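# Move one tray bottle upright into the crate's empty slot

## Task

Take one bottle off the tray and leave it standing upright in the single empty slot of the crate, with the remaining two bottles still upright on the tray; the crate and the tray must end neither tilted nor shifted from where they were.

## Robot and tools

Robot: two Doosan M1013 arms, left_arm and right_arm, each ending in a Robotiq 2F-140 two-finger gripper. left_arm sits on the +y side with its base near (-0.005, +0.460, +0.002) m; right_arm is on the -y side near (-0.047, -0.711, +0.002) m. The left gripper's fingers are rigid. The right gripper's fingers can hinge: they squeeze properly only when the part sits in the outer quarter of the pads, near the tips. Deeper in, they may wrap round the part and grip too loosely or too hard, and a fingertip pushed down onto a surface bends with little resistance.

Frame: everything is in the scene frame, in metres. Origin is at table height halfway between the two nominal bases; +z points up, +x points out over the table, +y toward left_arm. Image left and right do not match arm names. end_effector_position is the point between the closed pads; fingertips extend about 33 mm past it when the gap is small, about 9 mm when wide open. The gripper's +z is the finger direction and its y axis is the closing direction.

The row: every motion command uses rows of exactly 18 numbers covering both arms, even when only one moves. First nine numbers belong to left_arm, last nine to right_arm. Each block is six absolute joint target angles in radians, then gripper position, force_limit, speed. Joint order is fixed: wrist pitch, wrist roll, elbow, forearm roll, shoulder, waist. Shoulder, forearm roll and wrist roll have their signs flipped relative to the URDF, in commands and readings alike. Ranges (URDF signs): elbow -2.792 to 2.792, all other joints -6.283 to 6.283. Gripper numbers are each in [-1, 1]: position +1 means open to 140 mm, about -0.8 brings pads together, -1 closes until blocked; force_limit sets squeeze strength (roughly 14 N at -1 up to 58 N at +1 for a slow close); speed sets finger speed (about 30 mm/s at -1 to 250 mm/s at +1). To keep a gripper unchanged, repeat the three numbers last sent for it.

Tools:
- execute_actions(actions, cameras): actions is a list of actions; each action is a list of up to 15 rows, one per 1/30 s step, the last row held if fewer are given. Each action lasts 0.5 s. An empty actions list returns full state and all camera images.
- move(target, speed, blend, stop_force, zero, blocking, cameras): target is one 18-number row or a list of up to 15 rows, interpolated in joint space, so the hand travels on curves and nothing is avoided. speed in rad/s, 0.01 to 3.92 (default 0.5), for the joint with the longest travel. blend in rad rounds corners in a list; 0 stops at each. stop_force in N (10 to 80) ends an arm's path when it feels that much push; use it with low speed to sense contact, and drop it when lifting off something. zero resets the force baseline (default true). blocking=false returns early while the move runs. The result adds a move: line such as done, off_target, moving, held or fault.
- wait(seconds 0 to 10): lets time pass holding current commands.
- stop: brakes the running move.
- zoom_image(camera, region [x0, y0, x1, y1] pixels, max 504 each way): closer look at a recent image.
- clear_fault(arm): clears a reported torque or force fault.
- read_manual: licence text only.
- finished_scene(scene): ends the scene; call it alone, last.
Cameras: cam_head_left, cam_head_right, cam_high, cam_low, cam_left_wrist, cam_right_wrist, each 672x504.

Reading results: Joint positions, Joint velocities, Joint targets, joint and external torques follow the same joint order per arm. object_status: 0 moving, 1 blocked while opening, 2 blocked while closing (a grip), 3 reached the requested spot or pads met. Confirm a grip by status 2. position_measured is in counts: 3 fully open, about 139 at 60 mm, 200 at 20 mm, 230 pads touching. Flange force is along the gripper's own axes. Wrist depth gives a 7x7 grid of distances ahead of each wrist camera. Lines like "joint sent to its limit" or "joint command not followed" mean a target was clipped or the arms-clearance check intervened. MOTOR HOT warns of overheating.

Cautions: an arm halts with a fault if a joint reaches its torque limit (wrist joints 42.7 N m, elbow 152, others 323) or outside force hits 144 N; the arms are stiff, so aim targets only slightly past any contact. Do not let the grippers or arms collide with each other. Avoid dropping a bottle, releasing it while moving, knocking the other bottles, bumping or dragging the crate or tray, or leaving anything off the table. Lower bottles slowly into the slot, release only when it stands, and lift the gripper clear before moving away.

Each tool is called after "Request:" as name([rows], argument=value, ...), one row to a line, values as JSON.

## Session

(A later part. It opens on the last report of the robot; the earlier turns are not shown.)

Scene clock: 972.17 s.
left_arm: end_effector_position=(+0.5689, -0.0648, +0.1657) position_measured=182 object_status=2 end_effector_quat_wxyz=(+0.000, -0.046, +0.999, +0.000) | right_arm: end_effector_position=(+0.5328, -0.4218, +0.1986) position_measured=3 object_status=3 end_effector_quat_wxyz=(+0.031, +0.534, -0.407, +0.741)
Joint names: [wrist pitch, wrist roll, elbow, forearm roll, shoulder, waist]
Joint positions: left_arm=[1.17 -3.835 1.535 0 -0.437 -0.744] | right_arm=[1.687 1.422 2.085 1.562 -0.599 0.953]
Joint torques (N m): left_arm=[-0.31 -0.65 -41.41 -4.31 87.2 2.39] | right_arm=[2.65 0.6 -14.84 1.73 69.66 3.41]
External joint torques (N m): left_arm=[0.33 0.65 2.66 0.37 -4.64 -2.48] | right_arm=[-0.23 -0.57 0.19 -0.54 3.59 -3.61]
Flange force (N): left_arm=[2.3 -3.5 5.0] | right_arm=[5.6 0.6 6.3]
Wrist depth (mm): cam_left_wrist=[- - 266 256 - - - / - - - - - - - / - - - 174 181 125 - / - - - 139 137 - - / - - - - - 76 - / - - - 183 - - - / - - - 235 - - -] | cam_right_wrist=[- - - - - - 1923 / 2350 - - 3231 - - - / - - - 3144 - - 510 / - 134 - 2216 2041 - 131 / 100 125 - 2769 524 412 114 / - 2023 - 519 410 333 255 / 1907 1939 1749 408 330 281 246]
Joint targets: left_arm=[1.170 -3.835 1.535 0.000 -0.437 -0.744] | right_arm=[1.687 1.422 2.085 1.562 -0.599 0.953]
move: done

Request:
move(target=[1.1698, -3.8353, 1.5346, 0, -0.4372, -0.7441, -0.1, -1, -1, 1.687, 1.422, 2.085, 1.562, -0.599, 0.953, 1, 1, 1], speed=0.02, cameras=["cam_high", "cam_left_wrist", "cam_head_right"])

Request:
zoom_image(camera="cam_left_wrist", region=[150, 60, 550, 360])

Request:
zoom_image(camera="cam_high", region=[235, 150, 340, 270])

Scene clock: 983.80 s.
left_arm: end_effector_position=(+0.5689, -0.0648, +0.1657) position_measured=141 object_status=0 end_effector_quat_wxyz=(+0.000, -0.046, +0.999, +0.000) | right_arm: end_effector_position=(+0.5328, -0.4218, +0.1986) position_measured=3 object_status=3 end_effector_quat_wxyz=(+0.031, +0.534, -0.407, +0.741)
Joint names: [wrist pitch, wrist roll, elbow, forearm roll, shoulder, waist]
Joint positions: left_arm=[1.17 -3.835 1.535 0 -0.437 -0.744] | right_arm=[1.687 1.422 2.085 1.562 -0.599 0.953]
Joint torques (N m): left_arm=[-0.22 -0.64 -39.8 -4.31 85.01 2.45] | right_arm=[2.64 0.58 -14.83 1.74 69.47 3.37]
External joint torques (N m): left_arm=[0.24 0.64 1.09 0.36 -2.5 -2.29] | right_arm=[-0.2 -0.55 0.11 -0.55 4.25 -3.41]
Flange force (N): left_arm=[1.9 -3.5 2.3] | right_arm=[6.8 0.2 6.1]
Wrist depth (mm): cam_left_wrist=[253 - - 255 - - - / - - 247 243 245 - 270 / 185 175 209 180 154 281 288 / - 158 160 177 146 - 305 / - - 221 210 - 76 - / - - - 192 - - - / - - - 240 256 - -] | cam_right_wrist=[- 2398 - - - - 2059 / - 2350 - - 3144 - 2216 / - - - - - - - / - 134 - 1846 2674 523 125 / 100 125 - - 536 413 114 / - 2023 - 501 410 335 293 / 1907 1972 1723 407 317 281 245]
Joint targets: left_arm=[1.170 -3.835 1.535 0.000 -0.437 -0.744] | right_arm=[1.687 1.422 2.085 1.562 -0.599 0.953]
move: done
camera_calibration:
cam_left_wrist: T_world_to_cam=[[-0.104454, 0.994273, 0.0226025, 0.121845], [0.932816, 0.0900661, 0.348915, -0.580185], [0.344881, 0.0575297, -0.936882, 0.105978], [0, 0, 0, 1]] pos_world=[0.517383, -0.0749892, 0.29897]
Images, in order (width x height): cam_head_right 672x504, cam_high 672x504, cam_left_wrist 672x504.

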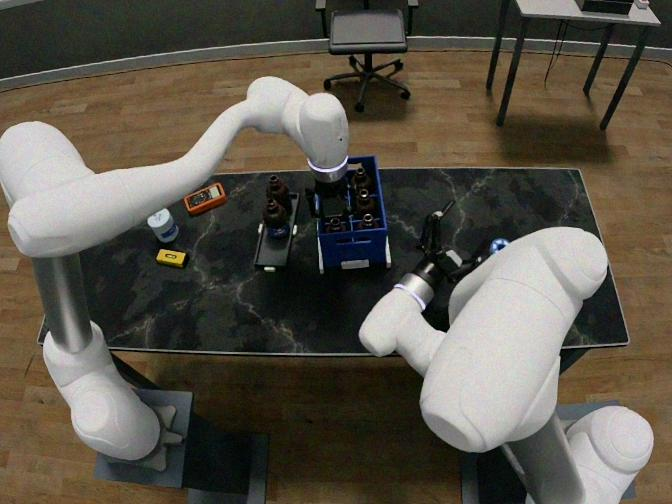

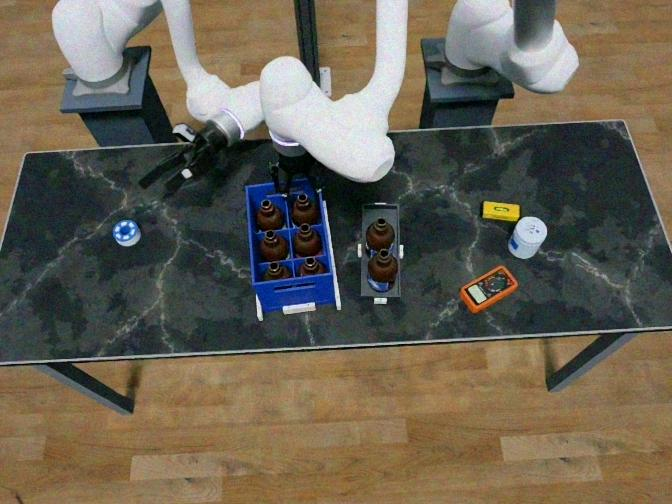

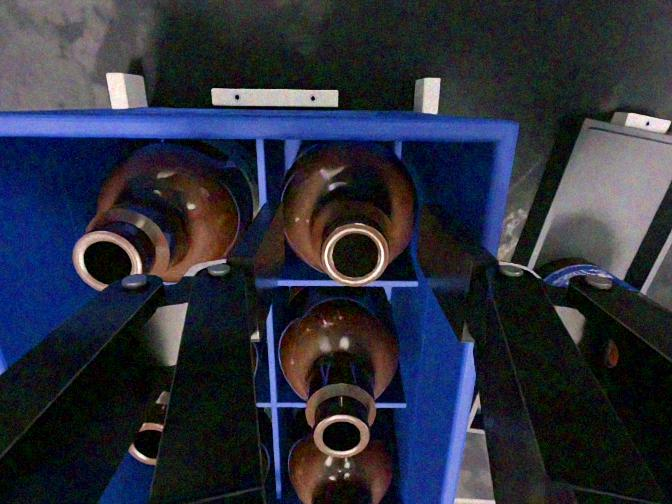

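Scaled by 1.260 from the camera's 672x504 image, which has a finer 960x720 frame.

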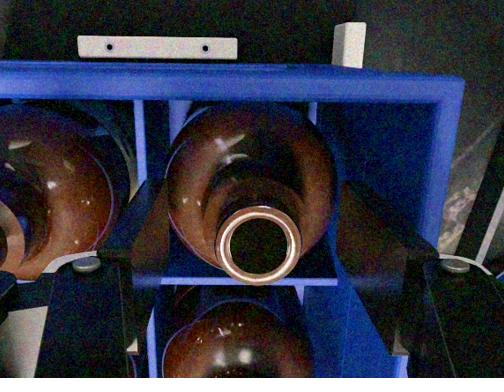

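Scaled by 4.200 from the camera's 672x504 image, which has a finer 960x720 frame.

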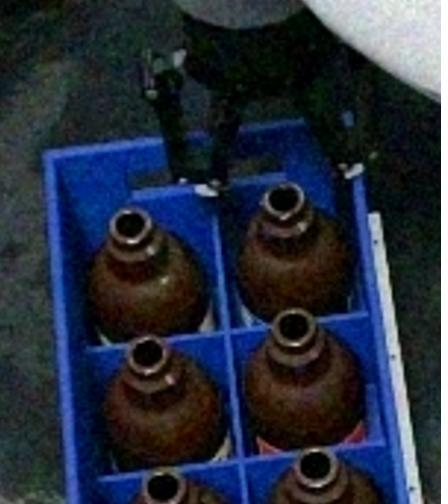

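Request:
move([
  [1.2425, -3.8353, 1.4876, 0, -0.4115, -0.7441, -0.1, -1, -1, 1.687, 1.422, 2.085, 1.562, -0.599, 0.953, 1, 1, 1],
  [1.3254, -3.8353, 1.4276, 0, -0.3886, -0.7441, -0.1, -1, -1, 1.687, 1.422, 2.085, 1.562, -0.599, 0.953, 1, 1, 1],
  [1.3928, -3.8353, 1.3739, 0, -0.3748, -0.7441, -0.1, -1, -1, 1.687, 1.422, 2.085, 1.562, -0.599, 0.953, 1, 1, 1],
  [1.4699, -3.8353, 1.3072, 0, -0.3645, -0.7441, -0.1, -1, -1, 1.687, 1.422, 2.085, 1.562, -0.599, 0.953, 1, 1, 1],
], speed=0.08, blend=[0.02, 0.02, 0.02, 0], cameras=["cam_high", "cam_left_wrist", "cam_head_left", "cam_head_right"])

Request:
zoom_image(camera="cam_left_wrist", region=[150, 60, 550, 360])

Request:
zoom_image(camera="cam_high", region=[235, 150, 340, 270])

Scene clock: 1006.60 s.
left_arm: end_effector_position=(+0.5689, -0.0648, +0.3452) position_measured=141 object_status=3 end_effector_quat_wxyz=(+0.000, -0.046, +0.999, +0.000) | right_arm: end_effector_position=(+0.5328, -0.4218, +0.1986) position_measured=3 object_status=3 end_effector_quat_wxyz=(+0.031, +0.534, -0.407, +0.741)
Joint names: [wrist pitch, wrist roll, elbow, forearm roll, shoulder, waist]
Joint positions: left_arm=[1.47 -3.835 1.307 0 -0.365 -0.744] | right_arm=[1.687 1.422 2.085 1.562 -0.599 0.953]
Joint torques (N m): left_arm=[-0.27 -0.73 -42.94 -4.69 81.33 1.9] | right_arm=[2.69 0.59 -14.76 1.73 69.61 3.32]
External joint torques (N m): left_arm=[0.28 0.73 1.34 0.45 -3.37 -1.76] | right_arm=[-0.25 -0.56 0.06 -0.54 4.08 -3.41]
Flange force (N): left_arm=[0.7 -4.0 2.2] | right_arm=[6.4 0.2 6.1]
Wrist depth (mm): cam_left_wrist=[- - - - - - - / - - - - - - 455 / - - - 336 - - - / - - 126 379 134 - - / - - - 408 - 76 - / - - - 1704 - - - / - - 1804 1422 - - -] | cam_right_wrist=[- 2769 2983 3635 - - - / 2134 2908 - - - - - / 2326 2475 3021 3187 2769 - 517 / 2303 134 2837 2096 3814 569 131 / 100 125 - 2195 - 412 114 / - 2005 - 490 401 346 270 / 1939 1923 1698 407 331 280 245]
Joint targets: left_arm=[1.470 -3.835 1.307 0.000 -0.365 -0.744] | right_arm=[1.687 1.422 2.085 1.562 -0.599 0.953]
move: done
camera_calibration:
cam_left_wrist: T_world_to_cam=[[-0.104454, 0.994273, 0.0226025, 0.117887], [0.932816, 0.0900661, 0.348915, -0.642806], [0.344881, 0.0575297, -0.936882, 0.274154], [0, 0, 0, 1]] pos_world=[0.517383, -0.0750892, 0.47847]
Images, in order (width x height): cam_head_left 672x504, cam_head_right 672x504, cam_high 672x504, cam_left_wrist 672x504.

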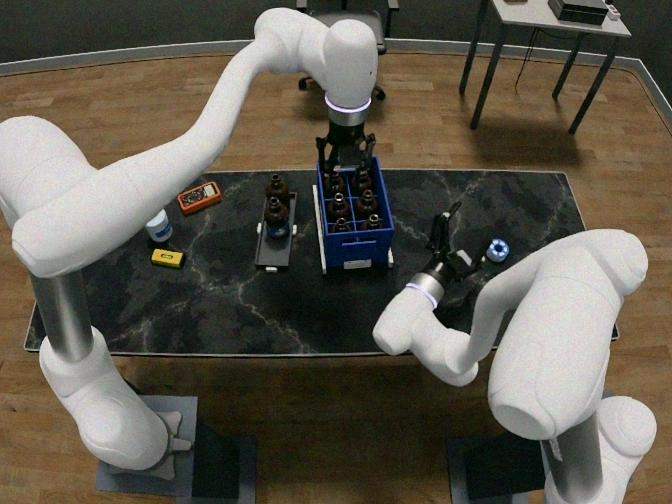

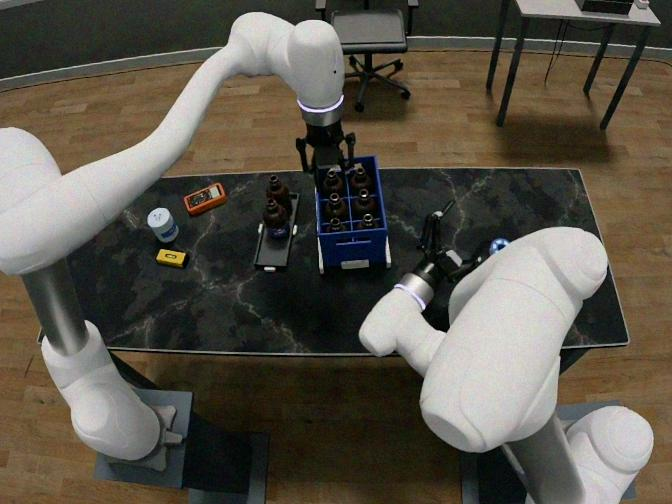

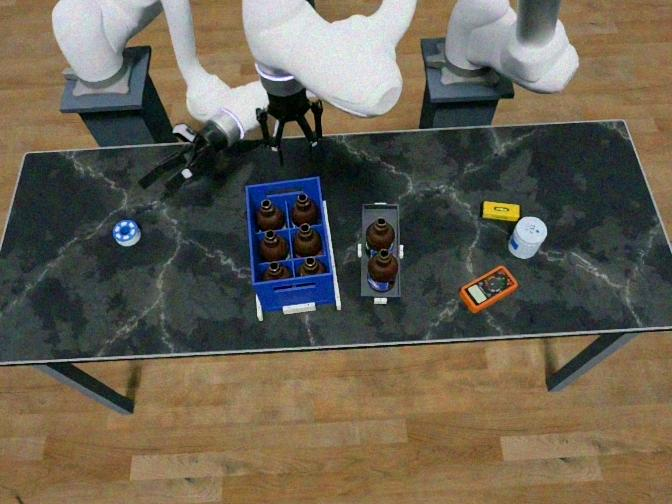

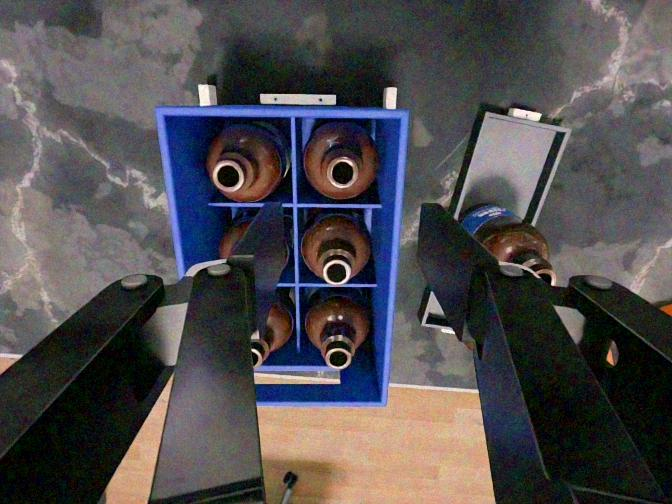

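Scaled by 1.260 from the camera's 672x504 image, which has a finer 960x720 frame.

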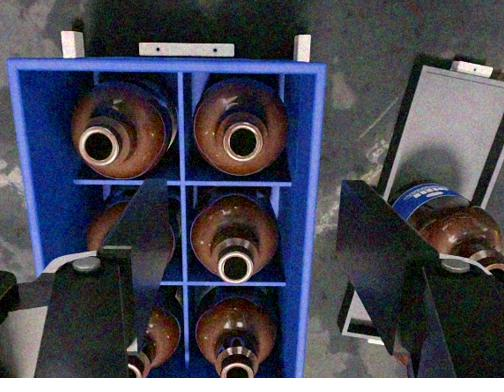

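Scaled by 4.200 from the camera's 672x504 image, which has a finer 960x720 frame.

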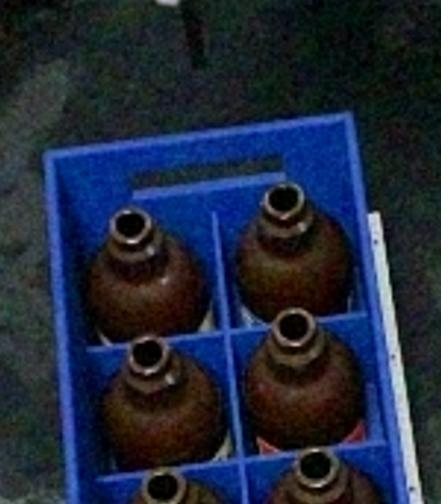

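Request:
zoom_image(camera="cam_left_wrist", region=[280, 90, 420, 230])

Request:
zoom_image(camera="cam_head_left", region=[305, 150, 405, 280])

Request:
zoom_image(camera="cam_head_right", region=[305, 150, 405, 280])

Scaled by 3.600 from the camera's 672x504 image, which has a finer 960x720 frame.

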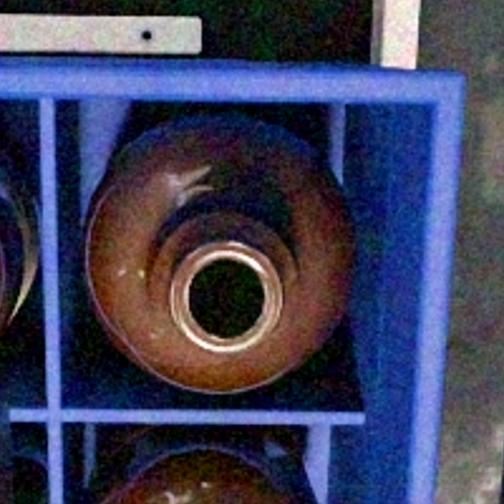

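Scaled by 3.877 from the camera's 672x504 image, which has a finer 960x720 frame.

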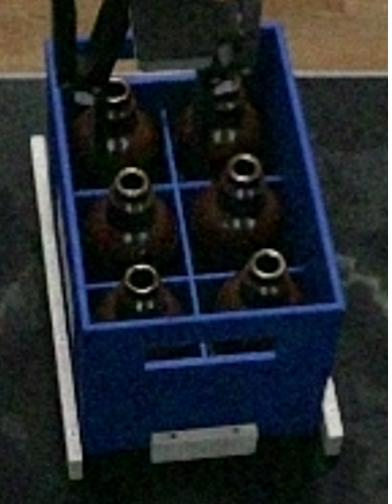

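Scaled by 3.877 from the camera's 672x504 image, which has a finer 960x720 frame.

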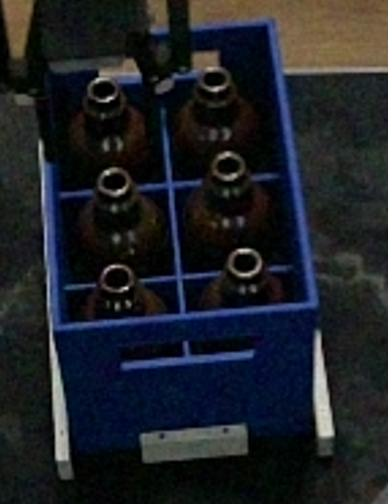

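Request:
move([
  [1.45, -4.13, 1.53, 0, -0.16, -0.2, -0.1, -1, -1, 1.687, 1.422, 2.085, 1.562, -0.599, 0.953, 1, 1, 1],
  [1.45, -4.13, 1.53, 0, -0.16, -0.2, -0.1, -1, -1, 1.687, 1.422, 1.9, 1.562, -0.35, 0.90, 1, 1, 1],
  [1.45, -4.13, 1.53, 0, -0.16, -0.2, -0.1, -1, -1, 1.4897, 0.98, 1.1838, 0, -0.4681, 0.7007, 1, 1, 1],
], speed=0.5, blend=[0.02, 0.05, 0], cameras=["cam_high", "cam_left_wrist", "cam_right_wrist", "cam_head_left"])

Scene clock: 1111.67 s.
left_arm: end_effector_position=(+0.6383, +0.3376, +0.3678) position_measured=141 object_status=3 end_effector_quat_wxyz=(+0.001, -0.170, +0.985, +0.000) | right_arm: end_effector_position=(+0.5793, -0.1555, +0.3302) position_measured=3 object_status=3 end_effector_quat_wxyz=(+0.000, -0.047, +0.999, +0.000)
Joint names: [wrist pitch, wrist roll, elbow, forearm roll, shoulder, waist]
Joint positions: left_arm=[1.45 -4.13 1.53 0 -0.16 -0.2] | right_arm=[1.49 0.98 1.184 0 -0.468 0.701]
Joint torques (N m): left_arm=[-0.22 -0.73 -43.04 -4.64 61.9 2.37] | right_arm=[0.27 0.52 -42.76 -3.73 84.66 3.5]
External joint torques (N m): left_arm=[0.24 0.73 1.23 0.37 -3.91 -2.5] | right_arm=[-0.24 -0.52 0.51 -0.64 4.66 -3.74]
Flange force (N): left_arm=[-0.7 -6.2 2.3] | right_arm=[5.6 -8.9 0.6]
Wrist depth (mm): cam_left_wrist=[- 423 445 - - - - / 430 400 462 - - - 471 / 495 - 473 - - - - / 1431 - 126 - 135 - - / - - 1512 1403 - 76 - / - - 1590 1614 - - - / - - - 1789 - - -] | cam_right_wrist=[423 422 428 422 415 418 418 / 447 455 441 406 373 354 432 / 473 471 465 333 - 328 - / 490 144 498 367 373 355 131 / 100 143 532 390 403 386 114 / - 558 1711 376 416 544 565 / 1846 1861 1803 1803 1803 1776 1803]
Joint targets: left_arm=[1.450 -4.130 1.530 0.000 -0.160 -0.200] | right_arm=[1.490 0.980 1.184 0.000 -0.468 0.701]
move: done
camera_calibration:
cam_left_wrist: T_world_to_cam=[[-0.346635, 0.93775, 0.0216648, -0.101433], [0.881155, 0.317624, 0.350257, -0.795959], [0.321572, 0.140502, -0.936403, 0.235026], [0, 0, 0, 1]] pos_world=[0.590626, 0.314912, 0.501067]
cam_right_wrist: T_world_to_cam=[[-0.067638, 0.997699, -0.00477092, 0.206871], [0.936738, 0.0651498, 0.343915, -0.641898], [0.343434, 0.0187926, -0.938989, 0.257986], [0, 0, 0, 1]] pos_world=[0.526681, -0.169423, 0.463991]
Images, in order (width x height): cam_head_left 672x504, cam_high 672x504, cam_left_wrist 672x504, cam_right_wrist 672x504.

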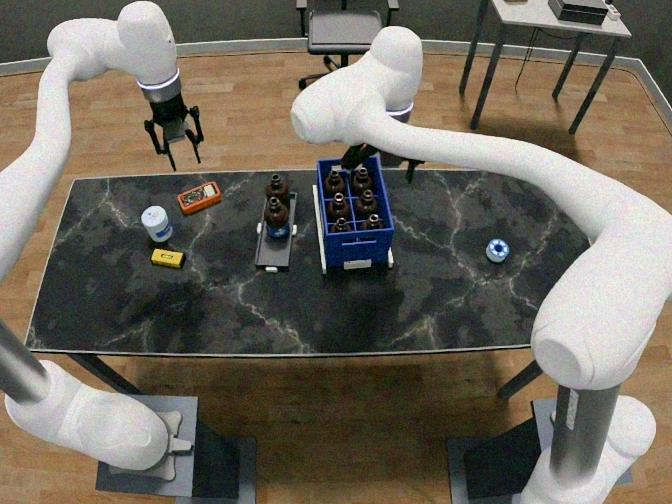

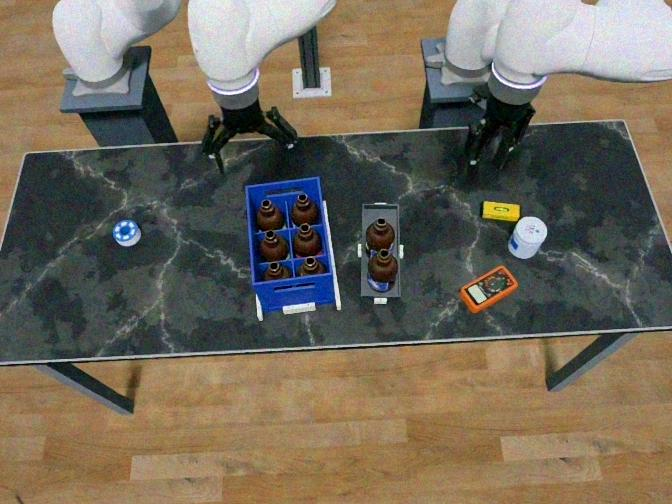

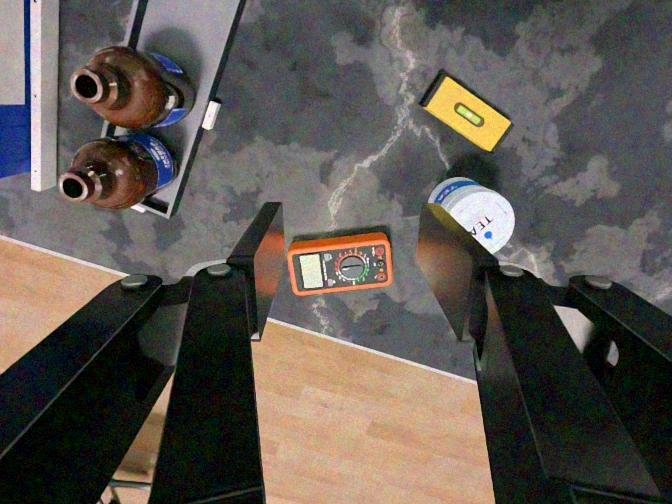

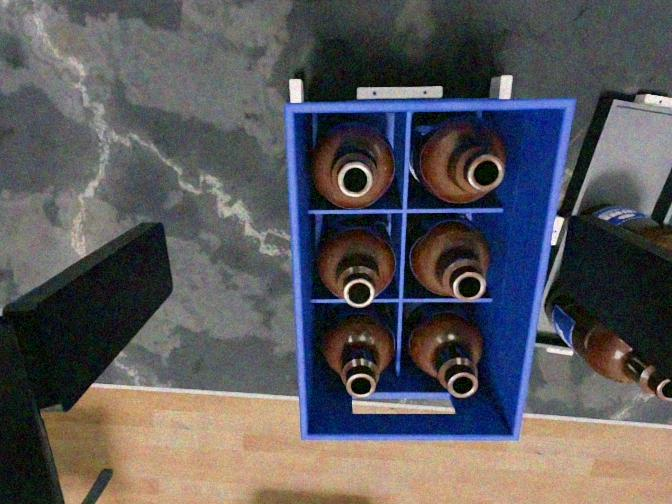

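Request:
finished_scene(scene=1)

The scene is finished: the task was done.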